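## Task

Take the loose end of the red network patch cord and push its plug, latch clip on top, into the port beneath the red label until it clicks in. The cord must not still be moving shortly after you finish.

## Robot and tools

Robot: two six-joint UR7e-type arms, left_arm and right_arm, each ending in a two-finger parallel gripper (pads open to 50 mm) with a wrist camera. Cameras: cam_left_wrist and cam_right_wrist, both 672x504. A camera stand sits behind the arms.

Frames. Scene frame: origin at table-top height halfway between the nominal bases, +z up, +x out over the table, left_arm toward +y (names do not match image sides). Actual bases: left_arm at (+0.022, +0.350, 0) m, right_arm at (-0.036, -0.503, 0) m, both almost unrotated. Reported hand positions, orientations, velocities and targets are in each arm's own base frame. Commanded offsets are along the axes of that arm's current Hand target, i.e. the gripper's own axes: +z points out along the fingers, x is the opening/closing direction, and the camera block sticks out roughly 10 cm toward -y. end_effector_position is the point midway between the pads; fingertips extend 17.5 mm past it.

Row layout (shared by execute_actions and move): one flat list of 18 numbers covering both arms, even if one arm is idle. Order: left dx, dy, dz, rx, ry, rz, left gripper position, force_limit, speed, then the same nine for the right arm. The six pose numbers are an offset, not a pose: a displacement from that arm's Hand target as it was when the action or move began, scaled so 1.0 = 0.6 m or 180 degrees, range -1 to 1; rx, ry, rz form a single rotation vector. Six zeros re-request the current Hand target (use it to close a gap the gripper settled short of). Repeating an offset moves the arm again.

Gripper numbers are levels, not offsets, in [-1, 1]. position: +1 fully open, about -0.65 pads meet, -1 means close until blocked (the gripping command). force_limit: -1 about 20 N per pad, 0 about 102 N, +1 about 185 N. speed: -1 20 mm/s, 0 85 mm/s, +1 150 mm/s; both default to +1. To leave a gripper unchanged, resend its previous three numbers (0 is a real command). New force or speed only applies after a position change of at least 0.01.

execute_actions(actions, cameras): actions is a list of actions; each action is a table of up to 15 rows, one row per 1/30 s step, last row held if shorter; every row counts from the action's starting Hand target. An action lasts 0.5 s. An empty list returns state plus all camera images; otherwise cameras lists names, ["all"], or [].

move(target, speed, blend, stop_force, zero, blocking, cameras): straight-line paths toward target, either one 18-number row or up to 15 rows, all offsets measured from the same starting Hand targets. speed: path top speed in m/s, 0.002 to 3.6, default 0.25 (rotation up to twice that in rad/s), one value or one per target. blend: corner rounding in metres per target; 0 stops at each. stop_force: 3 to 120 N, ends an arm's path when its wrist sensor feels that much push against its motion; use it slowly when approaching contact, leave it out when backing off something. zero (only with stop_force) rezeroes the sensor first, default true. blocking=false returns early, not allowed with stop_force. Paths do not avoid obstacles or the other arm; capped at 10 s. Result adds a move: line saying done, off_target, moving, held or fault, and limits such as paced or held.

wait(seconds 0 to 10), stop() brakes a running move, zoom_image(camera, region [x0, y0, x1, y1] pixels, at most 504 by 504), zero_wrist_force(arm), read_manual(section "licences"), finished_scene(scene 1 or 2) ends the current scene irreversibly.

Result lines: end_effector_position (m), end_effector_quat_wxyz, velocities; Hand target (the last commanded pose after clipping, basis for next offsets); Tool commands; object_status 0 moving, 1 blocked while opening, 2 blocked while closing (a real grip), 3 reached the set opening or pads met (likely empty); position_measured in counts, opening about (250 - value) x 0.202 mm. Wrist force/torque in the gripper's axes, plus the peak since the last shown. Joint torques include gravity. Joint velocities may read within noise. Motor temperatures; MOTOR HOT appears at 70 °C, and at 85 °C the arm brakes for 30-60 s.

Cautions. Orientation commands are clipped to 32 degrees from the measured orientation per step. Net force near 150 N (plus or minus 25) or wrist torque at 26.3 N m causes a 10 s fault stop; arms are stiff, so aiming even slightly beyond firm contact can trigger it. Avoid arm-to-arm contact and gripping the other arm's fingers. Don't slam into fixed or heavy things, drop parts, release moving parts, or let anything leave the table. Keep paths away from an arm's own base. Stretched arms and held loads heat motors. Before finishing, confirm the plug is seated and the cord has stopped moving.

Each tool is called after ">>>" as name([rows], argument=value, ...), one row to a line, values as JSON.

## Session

>>> execute_actions(actions=[])

>>> zoom_image(camera="cam_left_wrist", region=[80, 0, 430, 260])

>>> zoom_image(camera="cam_left_wrist", region=[400, 0, 672, 250])

Scene clock: 0.00 s.
left_arm: end_effector_position=(+0.5989, -0.0571, +0.3178) position_measured=3 object_status=3 end_effector_quat_wxyz=(-0.072, +0.353, +0.848, -0.389) | right_arm: end_effector_position=(+0.8658, +0.3749, +0.1978) position_measured=3 object_status=3 end_effector_quat_wxyz=(-0.245, +0.959, +0.014, +0.143)
Joint positions: left_arm=[-0.047 -1.037 1 -1.044 -2.248 -0.653] | right_arm=[3.608 -2.525 -0.72 -0.972 1.879 2.087]
Joint velocities: within noise
Joint torques (N m): no reading
Motor temperatures (°C): left_arm=[35 44 47 46 44 37] | right_arm=[41 41 33 42 39 39]
Wrist force (N): no reading
Wrist torque (N m): no reading
Wrist force, peak (N): no reading
Hand target: left_arm +0.5989, -0.0571, +0.3178; -0.072, +0.353, +0.848, -0.389 | right_arm +0.8658, +0.3749, +0.1978; -0.245, +0.959, +0.014, +0.143
Tool commands: left_gripper/position=+1.0 left_gripper/force_limit=+1.0 left_gripper/speed=+1.0 right_gripper/position=+1.0 right_gripper/force_limit=+1.0 right_gripper/speed=+1.0
camera_calibration:
cam_left_wrist: T_world_to_cam=[[-0.73729, 0.659305, -0.147378, 0.536993], [0.650224, 0.633329, -0.419646, -0.209332], [-0.183336, -0.405229, -0.895644, 0.505413], [0, 0, 0, 1]] pos_world=[0.624692, -0.0166579, 0.443966]
cam_right_wrist: T_world_to_cam=[[0.960807, -0.0414121, 0.274108, -0.864778], [-0.00150295, -0.989543, -0.144231, 0.421724], [0.277215, 0.138167, -0.950822, 0.0212742], [0, 0, 0, 1]] pos_world=[0.825621, 0.378563, 0.318097]

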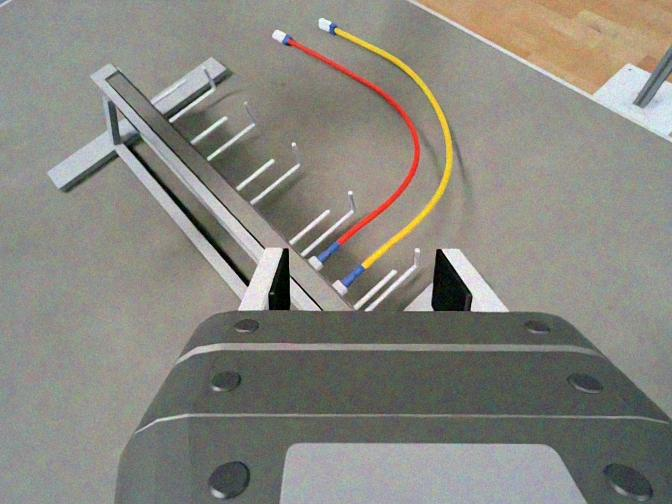

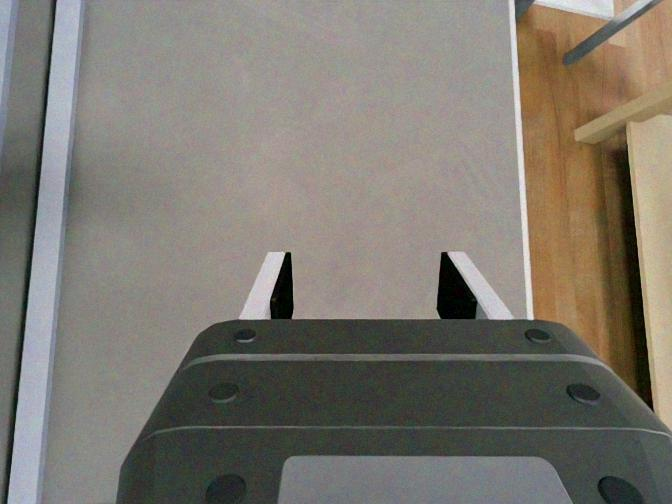

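Scaled by 1.440 from the camera's 672x504 image, which has a finer 960x720 frame.

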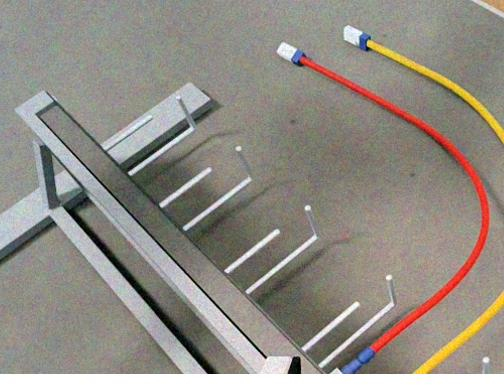

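Scaled by 1.853 from the camera's 672x504 image, which has a finer 960x720 frame.

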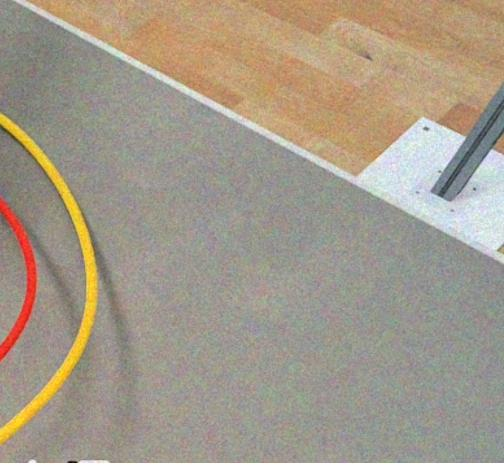

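>>> move([
  [0,0,0,0,0,0,1,1,1,0.0375,-0.062,-0.112,0,0,0,1,1,1],
  [0,0,0,0,0,0,1,1,1,-0.498,0.211,-0.447,0.14,-0.053,0.0774,1,1,1],
], speed=0.35, blend=0.04)

>>> move(target=[-0.0957,-0.2795,0.548,-0.451,0.0527,0.2946,1,1,1,0,0,0,0,0,0,1,1,1], speed=0.4, cameras=["cam_left_wrist","cam_right_wrist"])

Scene clock: 29.93 s.
left_arm: end_effector_position=(+0.5989, -0.0571, +0.3178) position_measured=3 object_status=3 end_effector_quat_wxyz=(-0.072, +0.353, +0.848, -0.389) | right_arm: end_effector_position=(+0.5199, +0.1493, +0.2794) position_measured=3 object_status=3 end_effector_quat_wxyz=(-0.461, +0.885, -0.050, +0.027)
Joint positions: left_arm=[-0.047 -1.037 1 -1.044 -2.248 -0.653] | right_arm=[3.288 -1.678 -1.974 -0.706 2.484 2.006]
Joint torques (N m): left_arm=[-1.69 -51.98 -24.27 -1.73 -1.25 0.03] | right_arm=[-13.29 39.62 14.25 1.17 3.22 -2.47]
Wrist force (N): left_arm=[0.3 -0.1 0.1] | right_arm=[0.3 -0.3 0.0]
Wrist torque (N m): left_arm=[-0.02 -0.07 0.01] | right_arm=[0.05 -0.01 0.12]
Wrist force, peak (N): left_arm=[0.4 -0.1 -0.5] | right_arm=[-0.8 1.4 2.0]
Hand target: left_arm +0.5989, -0.0571, +0.3178; -0.072, +0.353, +0.848, -0.389 | right_arm +0.5198, +0.1493, +0.2794; -0.461, +0.885, -0.050, +0.027
Off the commanded pose: left_arm 0.000 m, 0 deg | right_arm 0.000 m, 0 deg.
move: done

Scene clock: 32.73 s.
left_arm: end_effector_position=(+0.4203, -0.3701, +0.2197) position_measured=3 object_status=3 end_effector_quat_wxyz=(+0.271, +0.653, +0.653, +0.271) | right_arm: end_effector_position=(+0.5198, +0.1493, +0.2794) position_measured=3 object_status=3 end_effector_quat_wxyz=(-0.461, +0.885, -0.050, +0.027)
Joint positions: left_arm=[-1.31 -1.592 2.156 -2.387 -0.818 -1.21] | right_arm=[3.288 -1.678 -1.974 -0.706 2.484 2.006]
Joint torques (N m): left_arm=[-9.63 -12.87 -9.53 -5.56 3.95 -1.22] | right_arm=[-13.65 39.97 13.88 1.34 3.21 -2.55]
Wrist force (N): left_arm=[1.7 2.8 -0.8] | right_arm=[0.3 -0.2 -0.1]
Wrist torque (N m): left_arm=[0.59 -0.35 -0.22] | right_arm=[0.06 -0.01 0.12]
Wrist force, peak (N): left_arm=[1.6 3.0 -1.0] | right_arm=[0.4 -0.4 -0.2]
Hand target: left_arm +0.4203, -0.3701, +0.2196; +0.271, +0.653, +0.653, +0.271 | right_arm +0.5198, +0.1493, +0.2794; -0.461, +0.885, -0.050, +0.027
Off the commanded pose: left_arm 0.000 m, 0 deg | right_arm 0.000 m, 0 deg.
move: done
camera_calibration:
cam_left_wrist: T_world_to_cam=[[-0.00651351, 0.999961, 0.0059961, 0.382402], [0.409984, -0.00279865, 0.912088, -0.363117], [0.912069, 0.0083992, -0.40995, -0.156073], [0, 0, 0, 1]] pos_world=[0.293712, -0.382092, 0.26492]
cam_right_wrist: T_world_to_cam=[[0.994079, -0.108549, -0.00485992, -0.493405], [-0.0920829, -0.817856, -0.568008, 0.349715], [0.0576818, 0.565092, -0.823009, 0.240676], [0, 0, 0, 1]] pos_world=[0.508804, 0.0964537, 0.394322]

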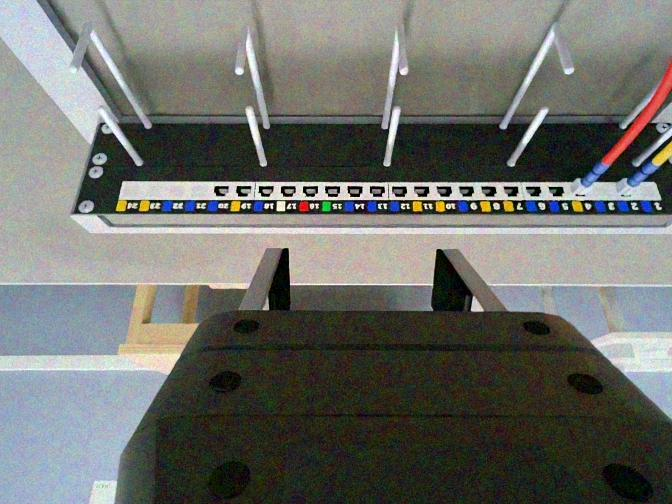

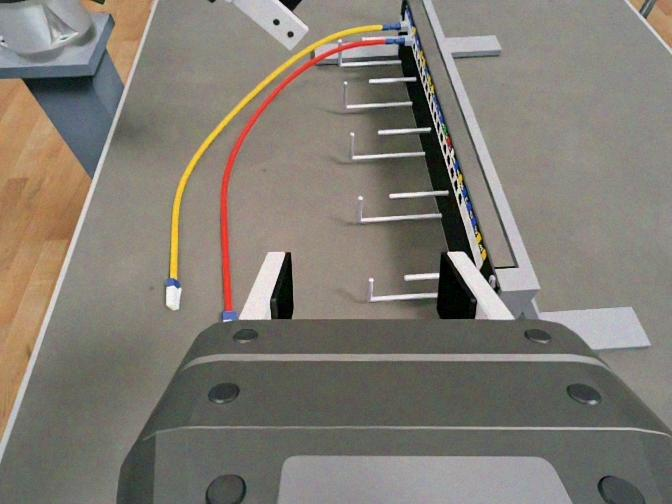

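>>> zoom_image(camera="cam_left_wrist", region=[230, 90, 410, 230])

>>> zoom_image(camera="cam_left_wrist", region=[260, 160, 360, 230])

Scaled by 2.800 from the camera's 672x504 image, which has a finer 960x720 frame.

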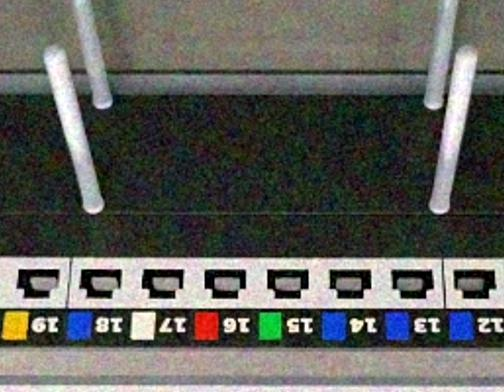

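Scaled by 5.040 from the camera's 672x504 image, which has a finer 960x720 frame.

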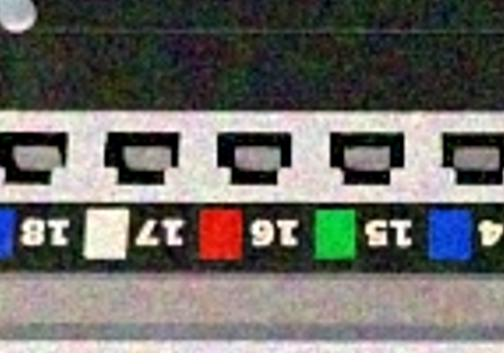

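>>> move(target=[-0.25,-0.205,0.0307,0.201,-0.1856,0.448,1,1,1,0,0,0,0,0,0,1,1,1], speed=0.35, cameras=["cam_left_wrist"])

>>> zoom_image(camera="cam_left_wrist", region=[290, 160, 410, 280])

Scene clock: 49.93 s.
left_arm: end_effector_position=(+0.3465, -0.5202, +0.1196) position_measured=3 object_status=3 end_effector_quat_wxyz=(+0.000, +0.999, +0.040, +0.000) | right_arm: end_effector_position=(+0.5198, +0.1493, +0.2794) position_measured=3 object_status=3 end_effector_quat_wxyz=(-0.461, +0.885, -0.050, +0.027)
Joint positions: left_arm=[-1.198 -1.182 1.651 -2.04 -1.57 0.292] | right_arm=[3.288 -1.678 -1.974 -0.706 2.484 2.006]
Joint torques (N m): left_arm=[-11.82 -34.92 -37.09 -0.33 -1.69 1.28] | right_arm=[-13.73 39.55 14.03 1.29 3.24 -2.47]
Wrist force (N): left_arm=[0.9 1.4 -1.2] | right_arm=[0.3 -0.1 -0.1]
Wrist torque (N m): left_arm=[0.33 -0.22 -0.20] | right_arm=[0.08 0.00 0.12]
Wrist force, peak (N): left_arm=[1.9 3.3 -1.2] | right_arm=[0.6 -0.2 -0.1]
Hand target: left_arm +0.3465, -0.5202, +0.1196; +0.000, +0.999, +0.040, +0.000 | right_arm +0.5198, +0.1493, +0.2794; -0.461, +0.885, -0.050, +0.027
Off the commanded pose: left_arm 0.000 m, 0 deg | right_arm 0.000 m, 0 deg.
move: done
camera_calibration:
cam_left_wrist: T_world_to_cam=[[0.996711, 0.0805264, 0.0090909, -0.29376], [0.0720817, -0.932223, 0.354633, -0.541736], [0.0370321, -0.352812, -0.934961, 0.0495728], [0, 0, 0, 1]] pos_world=[0.330007, -0.463873, 0.241137]
Images, in order (width x height): cam_left_wrist 672x504.

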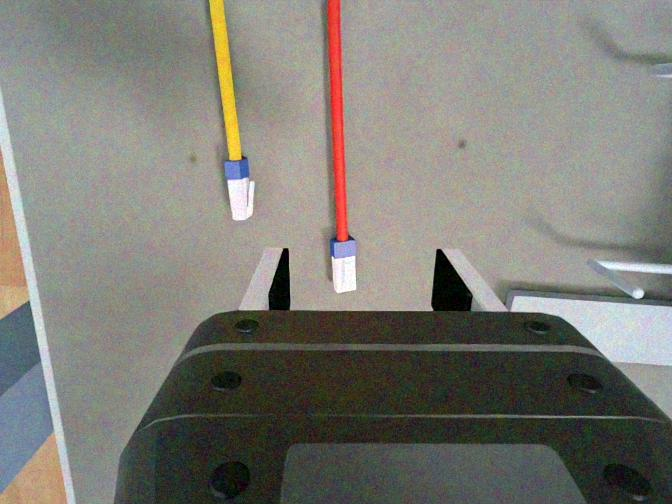

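Scaled by 4.200 from the camera's 672x504 image, which has a finer 960x720 frame.

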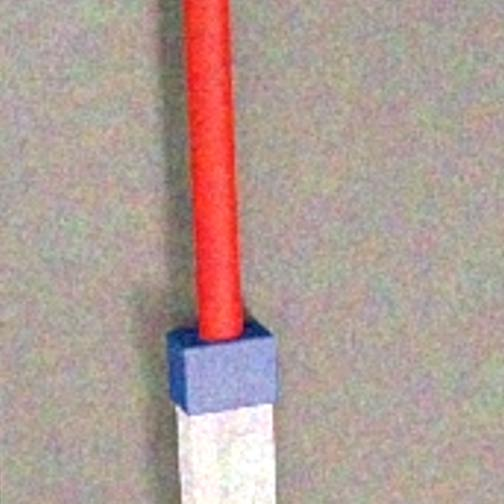

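>>> zoom_image(camera="cam_left_wrist", region=[310, 230, 370, 300])

>>> zoom_image(camera="cam_left_wrist", region=[210, 150, 270, 230])

Scaled by 7.200 from the camera's 672x504 image, which has a finer 960x720 frame.

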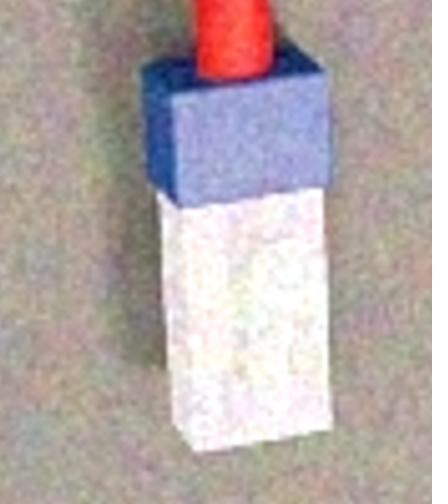

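Scaled by 6.300 from the camera's 672x504 image, which has a finer 960x720 frame.

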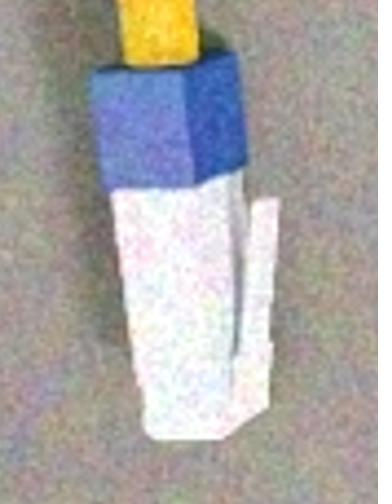

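>>> move(target=[-0.19,0.03,0,0,0,0,1,1,1,0,0,0,0,0,0,1,1,1], speed=0.3, cameras=["cam_left_wrist"])

>>> zoom_image(camera="cam_left_wrist", region=[510, 220, 580, 300])

Scene clock: 64.60 s.
left_arm: end_effector_position=(+0.2344, -0.5473, +0.1195) position_measured=3 object_status=3 end_effector_quat_wxyz=(+0.000, +0.999, +0.040, +0.000) | right_arm: end_effector_position=(+0.5198, +0.1493, +0.2794) position_measured=3 object_status=3 end_effector_quat_wxyz=(-0.461, +0.885, -0.050, +0.027)
Joint positions: left_arm=[-1.392 -1.246 1.742 -2.067 -1.57 0.098] | right_arm=[3.288 -1.678 -1.974 -0.706 2.484 2.006]
Joint torques (N m): left_arm=[-10.68 -52.08 -9.15 -5.31 2.22 -1.38] | right_arm=[-13.09 39.28 14.59 1.43 3.35 -2.39]
Wrist force (N): left_arm=[0.6 1.5 -0.8] | right_arm=[0.2 -0.2 -0.1]
Wrist torque (N m): left_arm=[0.35 -0.17 -0.10] | right_arm=[0.06 0.01 0.12]
Wrist force, peak (N): left_arm=[2.8 1.1 -1.1] | right_arm=[0.5 -0.2 -0.3]
Hand target: left_arm +0.2343, -0.5473, +0.1195; +0.000, +0.999, +0.040, +0.000 | right_arm +0.5198, +0.1493, +0.2794; -0.461, +0.885, -0.050, +0.027
Off the commanded pose: left_arm 0.000 m, 0 deg | right_arm 0.000 m, 0 deg.
move: done
camera_calibration:
cam_left_wrist: T_world_to_cam=[[0.996722, 0.080398, 0.00903298, -0.179897], [0.0719823, -0.932233, 0.354626, -0.558865], [0.036932, -0.352813, -0.934965, 0.0440915], [0, 0, 0, 1]] pos_world=[0.217907, -0.490973, 0.241037]
Images, in order (width x height): cam_left_wrist 672x504.

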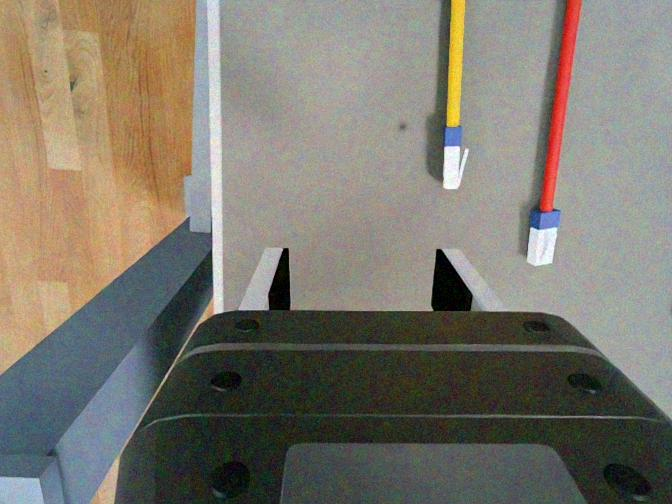

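Scaled by 6.300 from the camera's 672x504 image, which has a finer 960x720 frame.

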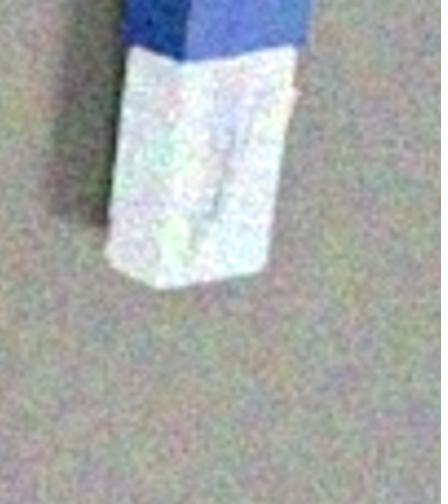

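>>> move(target=[0.1915,0.0115,0.099,-0.0016,-0.0667,-0.0153,-0.05,-0.3,0,0,0,0,0,0,0,1,1,1], speed=0.2, cameras=["cam_left_wrist"])

>>> zoom_image(camera="cam_left_wrist", region=[300, 200, 420, 320])

Scene clock: 84.60 s.
left_arm: end_effector_position=(+0.3494, -0.5449, +0.0602) position_measured=160 object_status=3 end_effector_quat_wxyz=(+0.007, +0.992, +0.064, -0.104) | right_arm: end_effector_position=(+0.5198, +0.1493, +0.2794) position_measured=3 object_status=3 end_effector_quat_wxyz=(-0.461, +0.885, -0.050, +0.027)
Joint positions: left_arm=[-1.128 -1.016 1.562 -2.051 -1.769 0.32] | right_arm=[3.288 -1.678 -1.974 -0.706 2.484 2.006]
Joint torques (N m): left_arm=[10.47 -42.74 -35.33 -0.02 -1.92 1.61] | right_arm=[-13.23 39.31 14.7 1.36 3.19 -2.37]
Wrist force (N): left_arm=[0.3 1.7 -0.6] | right_arm=[0.3 -0.1 -0.1]
Wrist torque (N m): left_arm=[0.40 -0.10 -0.27] | right_arm=[0.09 -0.01 0.12]
Wrist force, peak (N): left_arm=[2.9 1.0 0.1] | right_arm=[0.6 -0.3 -0.2]
Hand target: left_arm +0.3495, -0.5449, +0.0602; +0.007, +0.992, +0.064, -0.104 | right_arm +0.5198, +0.1493, +0.2794; -0.461, +0.885, -0.050, +0.027
Off the commanded pose: left_arm 0.000 m, 0 deg | right_arm 0.000 m, 0 deg.
move: done
camera_calibration:
cam_left_wrist: T_world_to_cam=[[0.971877, 0.125784, -0.199084, -0.248261], [0.190034, -0.918196, 0.347568, -0.577089], [-0.13908, -0.375625, -0.916276, 0.033138], [0, 0, 0, 1]] pos_world=[0.355554, -0.486207, 0.181516]
Images, in order (width x height): cam_left_wrist 672x504.

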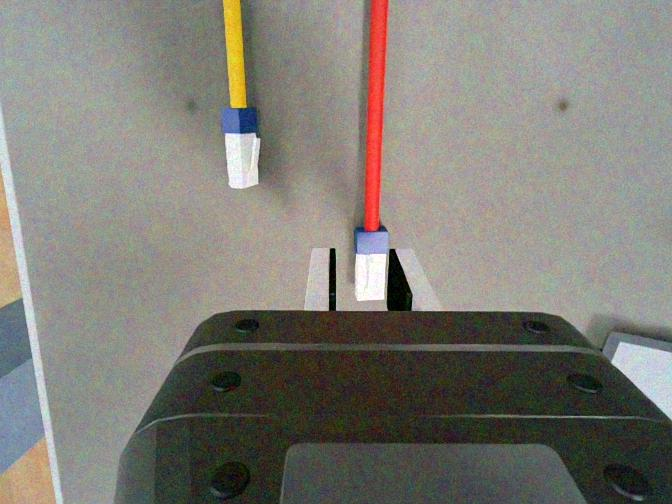

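Scaled by 4.200 from the camera's 672x504 image, which has a finer 960x720 frame.

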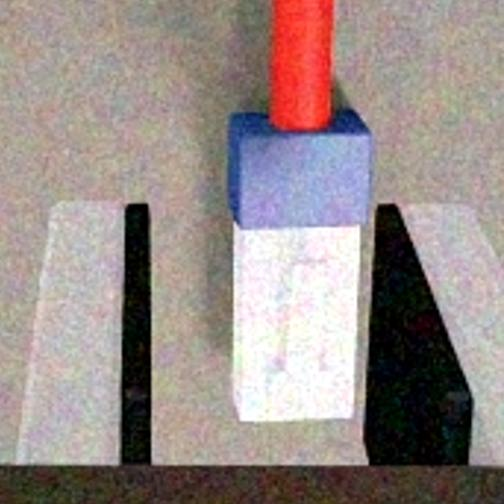

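>>> move(target=[0.011,0,0.0598,0,0,0,-0.05,-0.3,0,0,0,0,0,0,0,1,1,1], speed=0.02, stop_force=5, cameras=["cam_left_wrist"])

>>> zoom_image(camera="cam_left_wrist", region=[300, 200, 420, 320])

Scene clock: 94.27 s.
left_arm: end_effector_position=(+0.3485, -0.5451, +0.0237) position_measured=160 object_status=3 end_effector_quat_wxyz=(+0.007, +0.992, +0.064, -0.104) | right_arm: end_effector_position=(+0.5198, +0.1493, +0.2794) position_measured=3 object_status=3 end_effector_quat_wxyz=(-0.461, +0.885, -0.050, +0.027)
Joint positions: left_arm=[-1.129 -0.969 1.594 -2.13 -1.769 0.319] | right_arm=[3.288 -1.678 -1.974 -0.706 2.484 2.006]
Joint torques (N m): left_arm=[-11.87 -42.6 -8.43 -5.02 -2.34 -1.36] | right_arm=[-12.96 38.85 15.53 1.43 3.33 -2.19]
Wrist force (N): left_arm=[0.2 1.3 -0.7] | right_arm=[0.4 -0.2 -0.1]
Wrist torque (N m): left_arm=[0.35 -0.07 -0.17] | right_arm=[0.07 -0.01 0.12]
Wrist force, peak (N): left_arm=[0.1 1.9 -0.7] | right_arm=[0.7 -0.2 -0.2]
Hand target: left_arm +0.3485, -0.5451, +0.0237; +0.007, +0.992, +0.064, -0.104 | right_arm +0.5198, +0.1493, +0.2794; -0.461, +0.885, -0.050, +0.027
Off the commanded pose: left_arm 0.000 m, 0 deg | right_arm 0.000 m, 0 deg.
move: done
camera_calibration:
cam_left_wrist: T_world_to_cam=[[0.971845, 0.125836, -0.199207, -0.254566], [0.190125, -0.918191, 0.347531, -0.564384], [-0.139178, -0.37562, -0.916264, -0.000341654], [0, 0, 0, 1]] pos_world=[0.354655, -0.486307, 0.145116]
Images, in order (width x height): cam_left_wrist 672x504.

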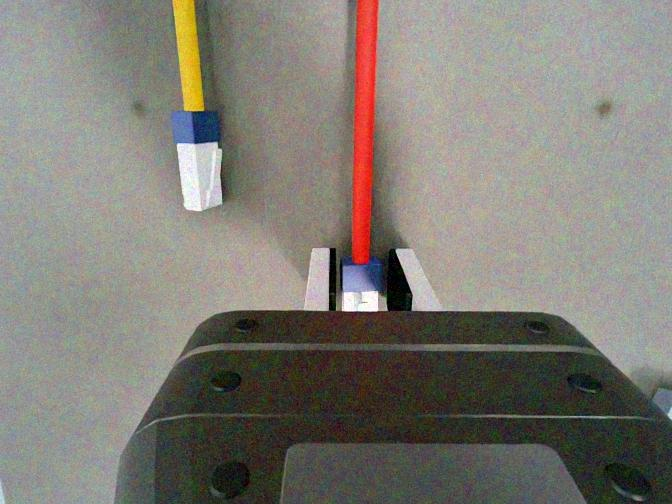

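Scaled by 4.200 from the camera's 672x504 image, which has a finer 960x720 frame.

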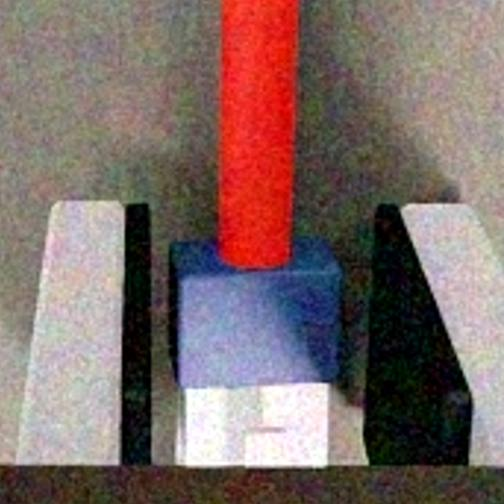

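>>> move(target=[0,0,0,0,0,0,-1,-0.2,-0.8,0,0,0,0,0,0,1,1,1], cameras=["cam_left_wrist"])

>>> zoom_image(camera="cam_left_wrist", region=[300, 200, 420, 320])

Scene clock: 100.97 s.
left_arm: end_effector_position=(+0.3485, -0.5451, +0.0237) position_measured=197 object_status=2 end_effector_quat_wxyz=(+0.007, +0.992, +0.064, -0.104) | right_arm: end_effector_position=(+0.5198, +0.1493, +0.2794) position_measured=3 object_status=3 end_effector_quat_wxyz=(-0.461, +0.885, -0.050, +0.027)
Joint positions: left_arm=[-1.129 -0.969 1.594 -2.13 -1.769 0.319] | right_arm=[3.288 -1.678 -1.974 -0.706 2.484 2.006]
Joint torques (N m): left_arm=[-11.37 -43.56 -10.45 -4.99 -2.08 -1.48] | right_arm=[-12.97 39 15.28 1.55 3.3 -2.29]
Wrist force (N): left_arm=[0.5 1.3 -0.5] | right_arm=[0.4 -0.1 0.0]
Wrist torque (N m): left_arm=[0.36 -0.12 -0.16] | right_arm=[0.08 -0.02 0.12]
Wrist force, peak (N): left_arm=[0.2 1.9 -0.5] | right_arm=[0.5 -0.3 -0.3]
Hand target: left_arm +0.3485, -0.5451, +0.0237; +0.007, +0.992, +0.064, -0.104 | right_arm +0.5198, +0.1493, +0.2794; -0.461, +0.885, -0.050, +0.027
Off the commanded pose: left_arm 0.000 m, 0 deg | right_arm 0.000 m, 0 deg.
move: done
camera_calibration:
cam_left_wrist: T_world_to_cam=[[0.971845, 0.125836, -0.199207, -0.254566], [0.190125, -0.918191, 0.347531, -0.564384], [-0.139178, -0.37562, -0.916264, -0.000341654], [0, 0, 0, 1]] pos_world=[0.354655, -0.486307, 0.145116]
Images, in order (width x height): cam_left_wrist 672x504.

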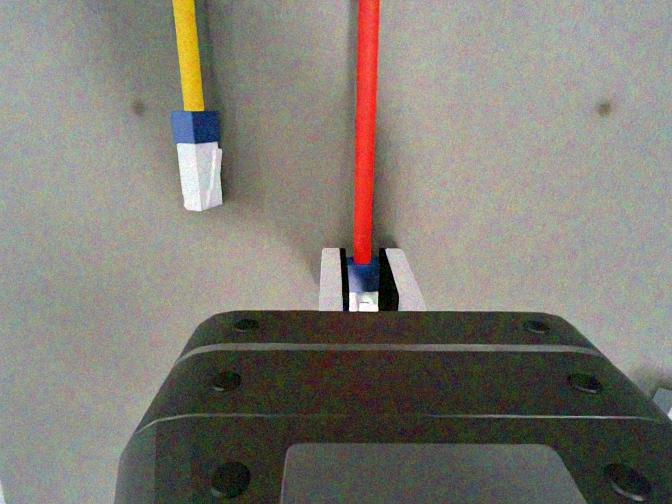

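Scaled by 4.200 from the camera's 672x504 image, which has a finer 960x720 frame.

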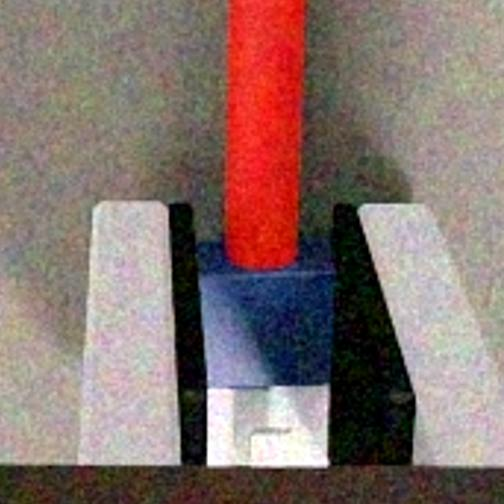

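>>> move([
  [-0.0347,0,-0.163,0,0,0,-1,-0.2,-0.8,0,0,0,0,0,0,1,1,1],
  [0.2698,-0.2062,-0.1993,-0.0484,0.0546,-0.4595,-1,-0.2,-0.8,0,0,0,0,0,0,1,1,1],
], blend=0.03, speed=0.2, cameras=["cam_left_wrist","cam_right_wrist"])

Scene clock: 115.57 s.
left_arm: end_effector_position=(+0.5142, -0.3988, +0.1071) position_measured=197 object_status=2 end_effector_quat_wxyz=(+0.000, +0.705, +0.710, +0.000) | right_arm: end_effector_position=(+0.5198, +0.1493, +0.2794) position_measured=3 object_status=3 end_effector_quat_wxyz=(-0.461, +0.885, -0.050, +0.027)
Joint positions: left_arm=[-0.866 -1.114 1.584 -2.042 -1.57 -0.873] | right_arm=[3.288 -1.678 -1.974 -0.706 2.484 2.006]
Joint torques (N m): left_arm=[10.11 -38.79 -36.8 -0.18 2.07 -1.59] | right_arm=[-12.17 39.35 15.11 1.52 3.15 -2.11]
Wrist force (N): left_arm=[0.5 1.5 -1.1] | right_arm=[0.4 -0.1 0.1]
Wrist torque (N m): left_arm=[0.34 -0.17 -0.10] | right_arm=[0.09 -0.01 0.12]
Wrist force, peak (N): left_arm=[0.1 1.9 -1.8] | right_arm=[0.6 -0.3 -0.2]
Hand target: left_arm +0.5142, -0.3988, +0.1071; +0.000, +0.704, +0.710, +0.000 | right_arm +0.5198, +0.1493, +0.2794; -0.461, +0.885, -0.050, +0.027
Off the commanded pose: left_arm 0.000 m, 0 deg | right_arm 0.000 m, 0 deg.
move: done
camera_calibration:
cam_left_wrist: T_world_to_cam=[[-0.00708431, 0.999941, 0.00823025, 0.412402], [0.934734, 0.00369773, 0.355328, -0.506651], [0.355276, 0.0102104, -0.934706, 0.0556402], [0, 0, 0, 1]] pos_world=[0.456738, -0.411073, 0.22864]
cam_right_wrist: T_world_to_cam=[[0.994079, -0.108549, -0.00485992, -0.493405], [-0.0920829, -0.817856, -0.568008, 0.349715], [0.0576818, 0.565092, -0.823009, 0.240676], [0, 0, 0, 1]] pos_world=[0.508804, 0.0964537, 0.394322]

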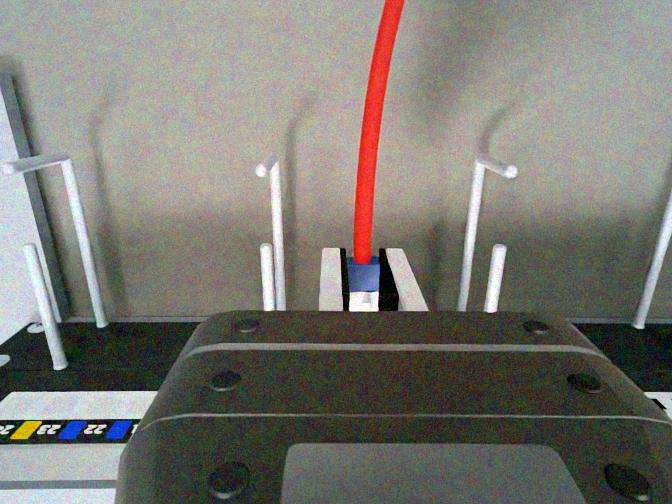

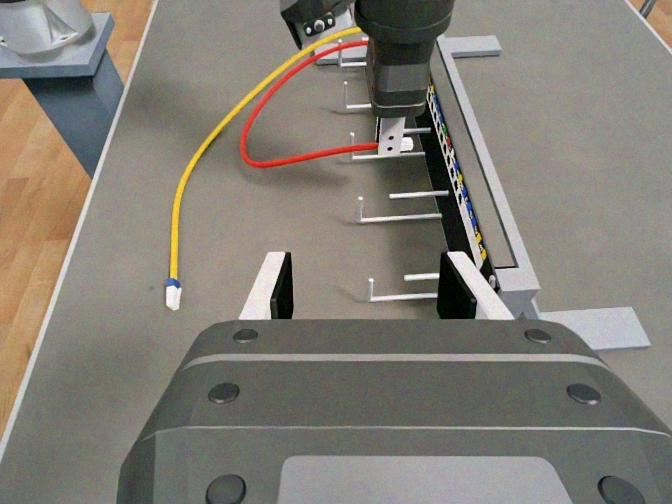

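>>> move(target=[0,0,0.0167,0,0,0,-1,-0.2,-0.8,0.0853,0.0328,0.3293,0.148,0.1227,0.0484,1,1,1], speed=0.15, cameras=["cam_right_wrist"])

>>> zoom_image(camera="cam_right_wrist", region=[270, 200, 390, 300])

Scene clock: 126.37 s.
left_arm: end_effector_position=(+0.5142, -0.3988, +0.0971) position_measured=197 object_status=2 end_effector_quat_wxyz=(+0.000, +0.704, +0.710, +0.000) | right_arm: end_effector_position=(+0.5880, +0.2931, +0.1502) position_measured=3 object_status=3 end_effector_quat_wxyz=(-0.634, +0.728, -0.195, +0.171)
Joint positions: left_arm=[-0.866 -1.103 1.596 -2.065 -1.57 -0.874] | right_arm=[3.586 -2.368 -2.021 1.08 2.166 3.047]
Joint torques (N m): left_arm=[10.06 -39.76 -10.53 -5.22 2.04 -0.45] | right_arm=[14.9 37.44 23.41 4.2 -1.45 2.4]
Wrist force (N): left_arm=[0.5 1.6 -1.0] | right_arm=[1.0 -0.8 -0.3]
Wrist torque (N m): left_arm=[0.35 -0.17 -0.10] | right_arm=[0.11 -0.13 0.11]
Wrist force, peak (N): left_arm=[0.5 1.9 -1.1] | right_arm=[0.3 -1.1 -1.5]
Hand target: left_arm +0.5142, -0.3988, +0.0971; +0.000, +0.704, +0.710, +0.000 | right_arm +0.5880, +0.2931, +0.1502; -0.634, +0.728, -0.195, +0.171
Off the commanded pose: left_arm 0.000 m, 0 deg | right_arm 0.000 m, 0 deg.
move: done
camera_calibration:
cam_right_wrist: T_world_to_cam=[[0.869239, -0.494386, -0.00244235, -0.360118], [-0.236631, -0.4117, -0.880062, 0.413], [0.434085, 0.765562, -0.474853, -0.283294], [0, 0, 0, 1]] pos_world=[0.533731, 0.208874, 0.228063]
Images, in order (width x height): cam_right_wrist 672x504.

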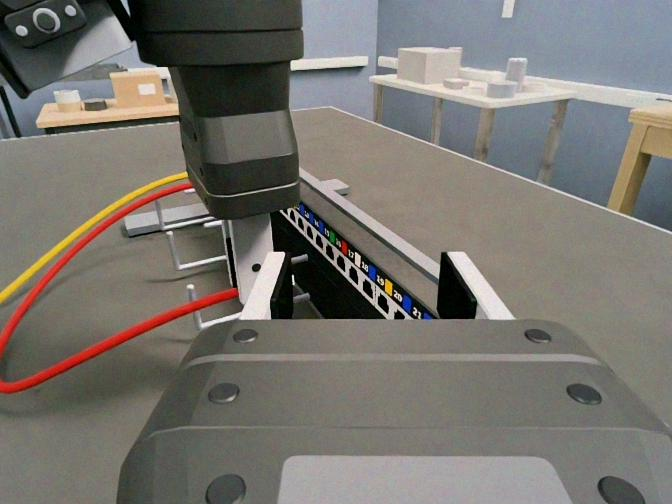

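Scaled by 4.200 from the camera's 672x504 image, which has a finer 960x720 frame.

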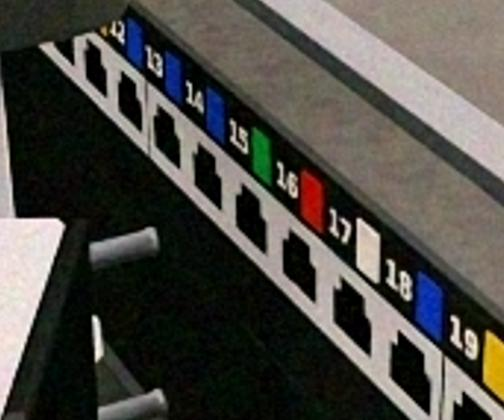

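>>> move(target=[-0.0033,0.042,0,0,0,0,-1,-0.2,-0.8,0,0,0,0,0,0,1,1,1], speed=0.06, stop_force=6, cameras=["cam_right_wrist"])

>>> zoom_image(camera="cam_right_wrist", region=[280, 230, 360, 300])

Scene clock: 130.10 s.
left_arm: end_effector_position=(+0.5394, -0.4006, +0.0971) position_measured=197 object_status=2 end_effector_quat_wxyz=(+0.000, +0.704, +0.710, +0.000) | right_arm: end_effector_position=(+0.5880, +0.2931, +0.1502) position_measured=3 object_status=3 end_effector_quat_wxyz=(-0.634, +0.728, -0.195, +0.171)
Joint positions: left_arm=[-0.839 -1.058 1.525 -2.039 -1.57 -0.846] | right_arm=[3.586 -2.368 -2.021 1.08 2.166 3.047]
Joint torques (N m): left_arm=[11.6 -41.67 -37.52 -0.47 -0.87 1.45] | right_arm=[15.04 37.18 23.87 4.37 -1.04 2.51]
Wrist force (N): left_arm=[0.6 1.5 -0.8] | right_arm=[0.9 -1.0 0.0]
Wrist torque (N m): left_arm=[0.35 -0.18 -0.21] | right_arm=[0.07 -0.11 0.11]
Wrist force, peak (N): left_arm=[0.2 2.5 -0.6] | right_arm=[1.2 -0.8 -0.3]
Hand target: left_arm +0.5394, -0.4006, +0.0971; +0.000, +0.704, +0.710, +0.000 | right_arm +0.5880, +0.2931, +0.1502; -0.634, +0.728, -0.195, +0.171
Off the commanded pose: left_arm 0.000 m, 0 deg | right_arm 0.000 m, 0 deg.
move: done
camera_calibration:
cam_right_wrist: T_world_to_cam=[[0.869189, -0.494473, -0.00244417, -0.360074], [-0.236625, -0.411591, -0.880115, 0.412987], [0.434187, 0.765565, -0.474755, -0.28337], [0, 0, 0, 1]] pos_world=[0.533731, 0.208873, 0.228064]
Images, in order (width x height): cam_right_wrist 672x504.

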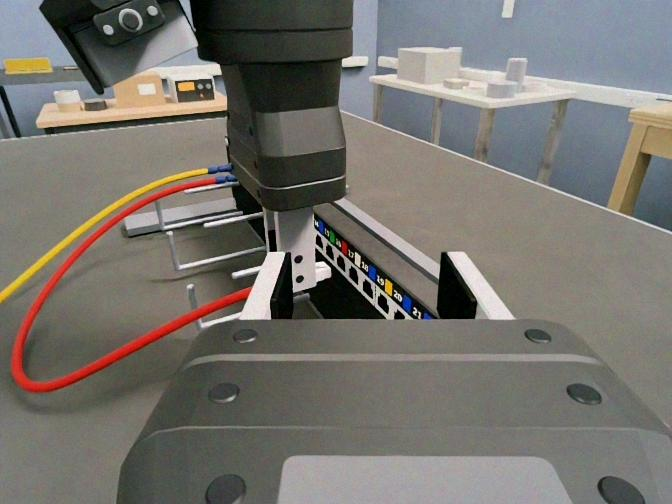

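Scaled by 6.300 from the camera's 672x504 image, which has a finer 960x720 frame.

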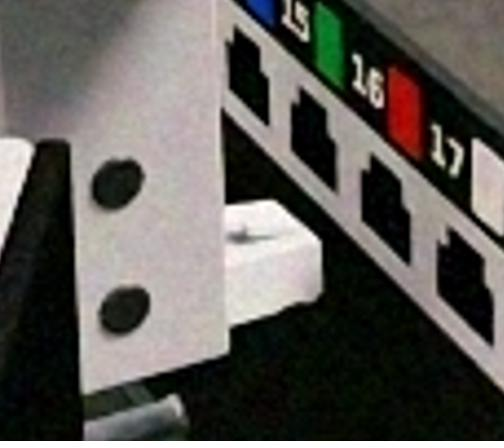

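>>> move(target=[0,0,0,0,0,0,-1,-0.2,-0.8,-0.1133,-0.1067,-0.079,-0.1157,0.0186,0.0068,1,1,1], speed=0.12, cameras=["cam_right_wrist"])

>>> zoom_image(camera="cam_right_wrist", region=[350, 160, 430, 230])

Scene clock: 144.43 s.
left_arm: end_effector_position=(+0.5394, -0.4006, +0.0971) position_measured=197 object_status=2 end_effector_quat_wxyz=(+0.000, +0.704, +0.710, +0.000) | right_arm: end_effector_position=(+0.5100, +0.2942, +0.2200) position_measured=3 object_status=3 end_effector_quat_wxyz=(-0.488, +0.824, -0.249, +0.147)
Joint positions: left_arm=[-0.839 -1.058 1.525 -2.039 -1.57 -0.846] | right_arm=[3.749 -1.797 -2.29 0.412 1.9 2.955]
Joint torques (N m): left_arm=[11.15 -41.92 -38.11 -0.47 -1.07 1.34] | right_arm=[15.36 38.69 19.72 1.4 -0.95 -2.38]
Wrist force (N): left_arm=[0.5 1.6 -1.0] | right_arm=[0.8 -0.7 0.1]
Wrist torque (N m): left_arm=[0.36 -0.18 -0.22] | right_arm=[0.03 -0.05 0.15]
Wrist force, peak (N): left_arm=[0.6 1.7 -1.3] | right_arm=[1.3 -0.9 -0.1]
Hand target: left_arm +0.5394, -0.4006, +0.0971; +0.000, +0.704, +0.710, +0.000 | right_arm +0.5100, +0.2942, +0.2201; -0.488, +0.824, -0.249, +0.147
Off the commanded pose: left_arm 0.000 m, 0 deg | right_arm 0.000 m, 0 deg.
move: done
camera_calibration:
cam_right_wrist: T_world_to_cam=[[0.836108, -0.548521, -0.00696107, -0.257771], [-0.418933, -0.630283, -0.653635, 0.5638], [0.354145, 0.549426, -0.756778, -0.0507151], [0, 0, 0, 1]] pos_world=[0.469679, 0.241825, 0.328345]
Images, in order (width x height): cam_right_wrist 672x504.

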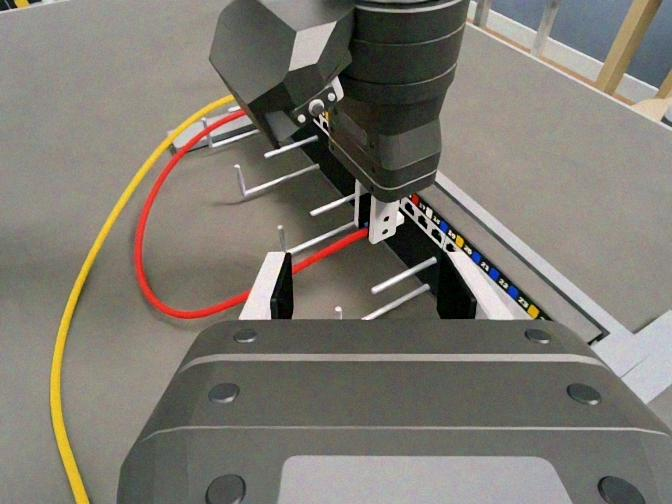

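Scaled by 6.300 from the camera's 672x504 image, which has a finer 960x720 frame.

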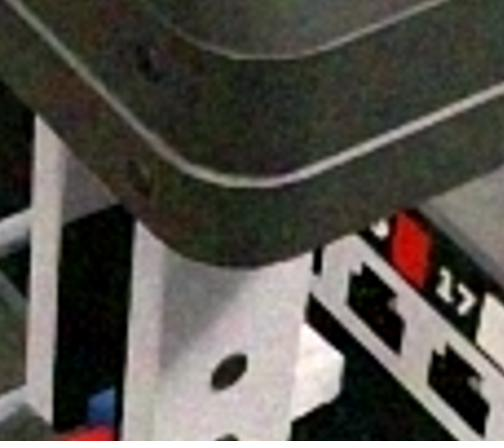

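>>> move(target=[0.0025,0.0117,0,0,0,0,-1,-0.2,-0.8,0.03,0,-0.02,0,0,0,1,1,1], speed=0.03, stop_force=6, cameras=["cam_right_wrist"])

>>> zoom_image(camera="cam_right_wrist", region=[330, 150, 410, 220])

Scene clock: 158.03 s.
left_arm: end_effector_position=(+0.5465, -0.3990, +0.0971) position_measured=197 object_status=2 end_effector_quat_wxyz=(+0.000, +0.704, +0.710, +0.000) | right_arm: end_effector_position=(+0.5192, +0.2755, +0.2258) position_measured=3 object_status=3 end_effector_quat_wxyz=(-0.488, +0.824, -0.249, +0.147)
Joint positions: left_arm=[-0.829 -1.048 1.509 -2.033 -1.57 -0.837] | right_arm=[3.694 -1.788 -2.275 0.378 1.947 2.925]
Joint torques (N m): left_arm=[9.92 -41.63 -36.76 -0.32 -1.09 1.62] | right_arm=[-14.51 38.73 32.32 1.24 1.77 -2.49]
Wrist force (N): left_arm=[0.7 1.8 -1.1] | right_arm=[0.9 -0.5 -0.2]
Wrist torque (N m): left_arm=[0.39 -0.20 -0.21] | right_arm=[0.09 -0.10 0.18]
Wrist force, peak (N): left_arm=[0.8 1.6 -1.3] | right_arm=[1.2 -0.6 -0.4]
Hand target: left_arm +0.5465, -0.3990, +0.0971; +0.000, +0.704, +0.710, +0.000 | right_arm +0.5192, +0.2755, +0.2258; -0.488, +0.824, -0.249, +0.147
Off the commanded pose: left_arm 0.000 m, 0 deg | right_arm 0.000 m, 0 deg.
move: done
camera_calibration:
cam_right_wrist: T_world_to_cam=[[0.836114, -0.548513, -0.00684405, -0.275724], [-0.418825, -0.63027, -0.653717, 0.559632], [0.354259, 0.549448, -0.756708, -0.0393917], [0, 0, 0, 1]] pos_world=[0.478879, 0.223125, 0.334146]
Images, in order (width x height): cam_right_wrist 672x504.

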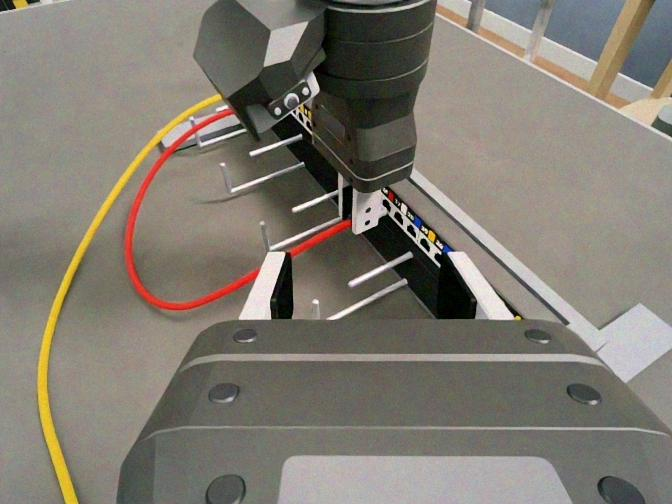

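Scaled by 6.300 from the camera's 672x504 image, which has a finer 960x720 frame.

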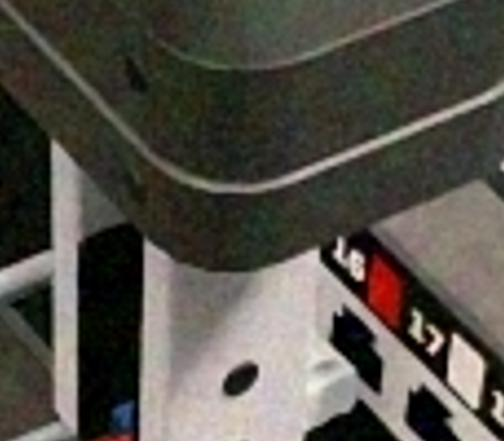

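>>> move(target=[0,0,0,0,0,0,-1,-0.2,-0.8,0.0794,0.068,0.1375,0.1157,-0.0186,-0.0068,1,1,1], speed=0.12, cameras=["cam_right_wrist"])

>>> zoom_image(camera="cam_right_wrist", region=[310, 235, 370, 285])

Scene clock: 163.30 s.
left_arm: end_effector_position=(+0.5465, -0.3990, +0.0971) position_measured=197 object_status=2 end_effector_quat_wxyz=(+0.000, +0.704, +0.710, +0.000) | right_arm: end_effector_position=(+0.5880, +0.2930, +0.1503) position_measured=3 object_status=3 end_effector_quat_wxyz=(-0.634, +0.728, -0.195, +0.171)
Joint positions: left_arm=[-0.829 -1.048 1.509 -2.033 -1.57 -0.837] | right_arm=[3.586 -2.368 -2.021 1.08 2.166 3.047]
Joint torques (N m): left_arm=[9.9 -41.06 -37.13 -0.46 -0.98 1.41] | right_arm=[-12.9 37.17 24.2 4.27 1.66 2.4]
Wrist force (N): left_arm=[0.4 1.5 -0.8] | right_arm=[0.8 -0.9 -0.2]
Wrist torque (N m): left_arm=[0.35 -0.16 -0.21] | right_arm=[0.08 -0.10 0.10]
Wrist force, peak (N): left_arm=[0.9 1.7 -1.2] | right_arm=[1.2 -1.1 -0.4]
Hand target: left_arm +0.5465, -0.3990, +0.0971; +0.000, +0.704, +0.710, +0.000 | right_arm +0.5880, +0.2930, +0.1503; -0.634, +0.728, -0.195, +0.171
Off the commanded pose: left_arm 0.000 m, 0 deg | right_arm 0.000 m, 0 deg.
move: done
camera_calibration:
cam_right_wrist: T_world_to_cam=[[0.869239, -0.494386, -0.00244235, -0.36008], [-0.236631, -0.4117, -0.880062, 0.413023], [0.434085, 0.765562, -0.474853, -0.283126], [0, 0, 0, 1]] pos_world=[0.533631, 0.208774, 0.228163]
Images, in order (width x height): cam_right_wrist 672x504.

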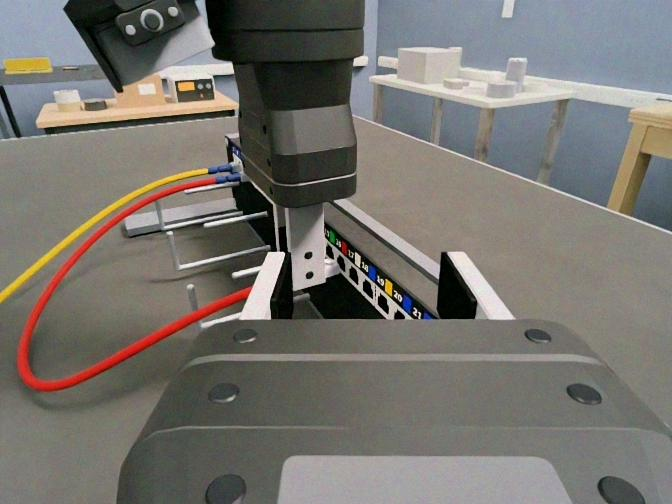

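Scaled by 8.400 from the camera's 672x504 image, which has a finer 960x720 frame.

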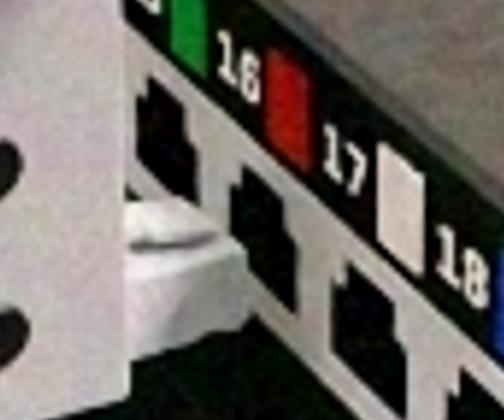

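>>> move(target=[0.0007,0.02,0.0003,0,0,0,-1,-0.2,-0.8,0,0,0,0,0,0,1,1,1], speed=0.008, stop_force=4, cameras=["cam_right_wrist"])

>>> zoom_image(camera="cam_right_wrist", region=[310, 235, 370, 285])

Scene clock: 172.67 s.
left_arm: end_effector_position=(+0.5514, -0.3988, +0.0970) position_measured=197 object_status=2 end_effector_quat_wxyz=(+0.000, +0.704, +0.710, +0.000) | right_arm: end_effector_position=(+0.5880, +0.2930, +0.1503) position_measured=3 object_status=3 end_effector_quat_wxyz=(-0.634, +0.728, -0.195, +0.171)
Joint positions: left_arm=[-0.824 -1.039 1.496 -2.028 -1.57 -0.831] | right_arm=[3.586 -2.368 -2.021 1.08 2.166 3.047]
Joint torques (N m): left_arm=[-11.33 -61.02 -12.07 -5.22 2.42 -1.62] | right_arm=[-13.87 37.62 24.41 4.28 1.54 2.39]
Wrist force (N): left_arm=[0.9 -2.0 -1.0] | right_arm=[0.9 -0.8 -0.1]
Wrist torque (N m): left_arm=[0.22 -0.19 -0.20] | right_arm=[0.10 -0.11 0.10]
Wrist force, peak (N): left_arm=[1.5 -8.5 -1.9] | right_arm=[0.9 -1.1 -0.4]
Hand target: left_arm +0.5514, -0.3988, +0.0970; +0.000, +0.704, +0.710, +0.000 (not the last commanded pose) | right_arm +0.5880, +0.2930, +0.1503; -0.634, +0.728, -0.195, +0.171
Off the commanded pose: left_arm 0.007 m, 0 deg | right_arm 0.000 m, 0 deg.
move: contact (left_arm)
camera_calibration:
cam_right_wrist: T_world_to_cam=[[0.869189, -0.494473, -0.00244417, -0.360036], [-0.236625, -0.411591, -0.880115, 0.41301], [0.434187, 0.765565, -0.474755, -0.283203], [0, 0, 0, 1]] pos_world=[0.533631, 0.208773, 0.228164]
Images, in order (width x height): cam_right_wrist 672x504.

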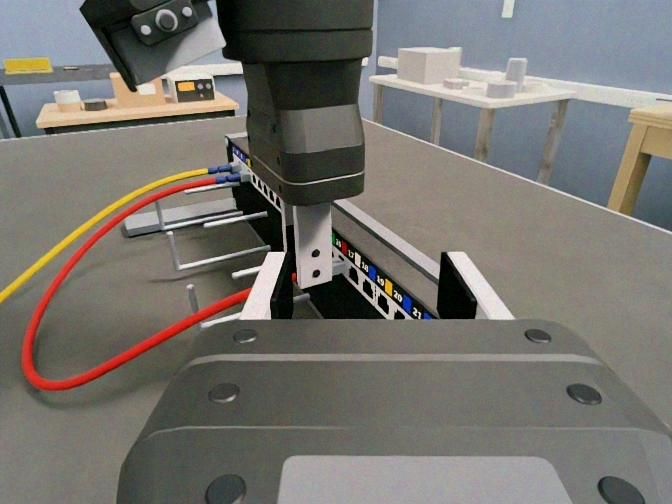

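Scaled by 8.400 from the camera's 672x504 image, which has a finer 960x720 frame.

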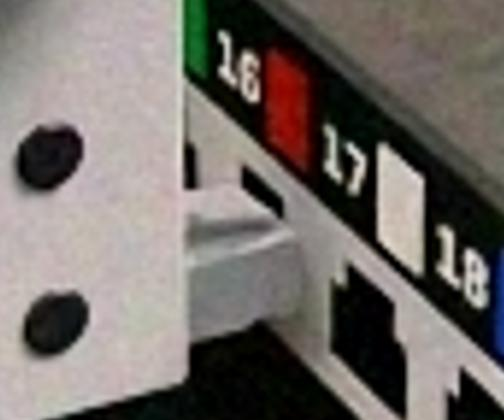

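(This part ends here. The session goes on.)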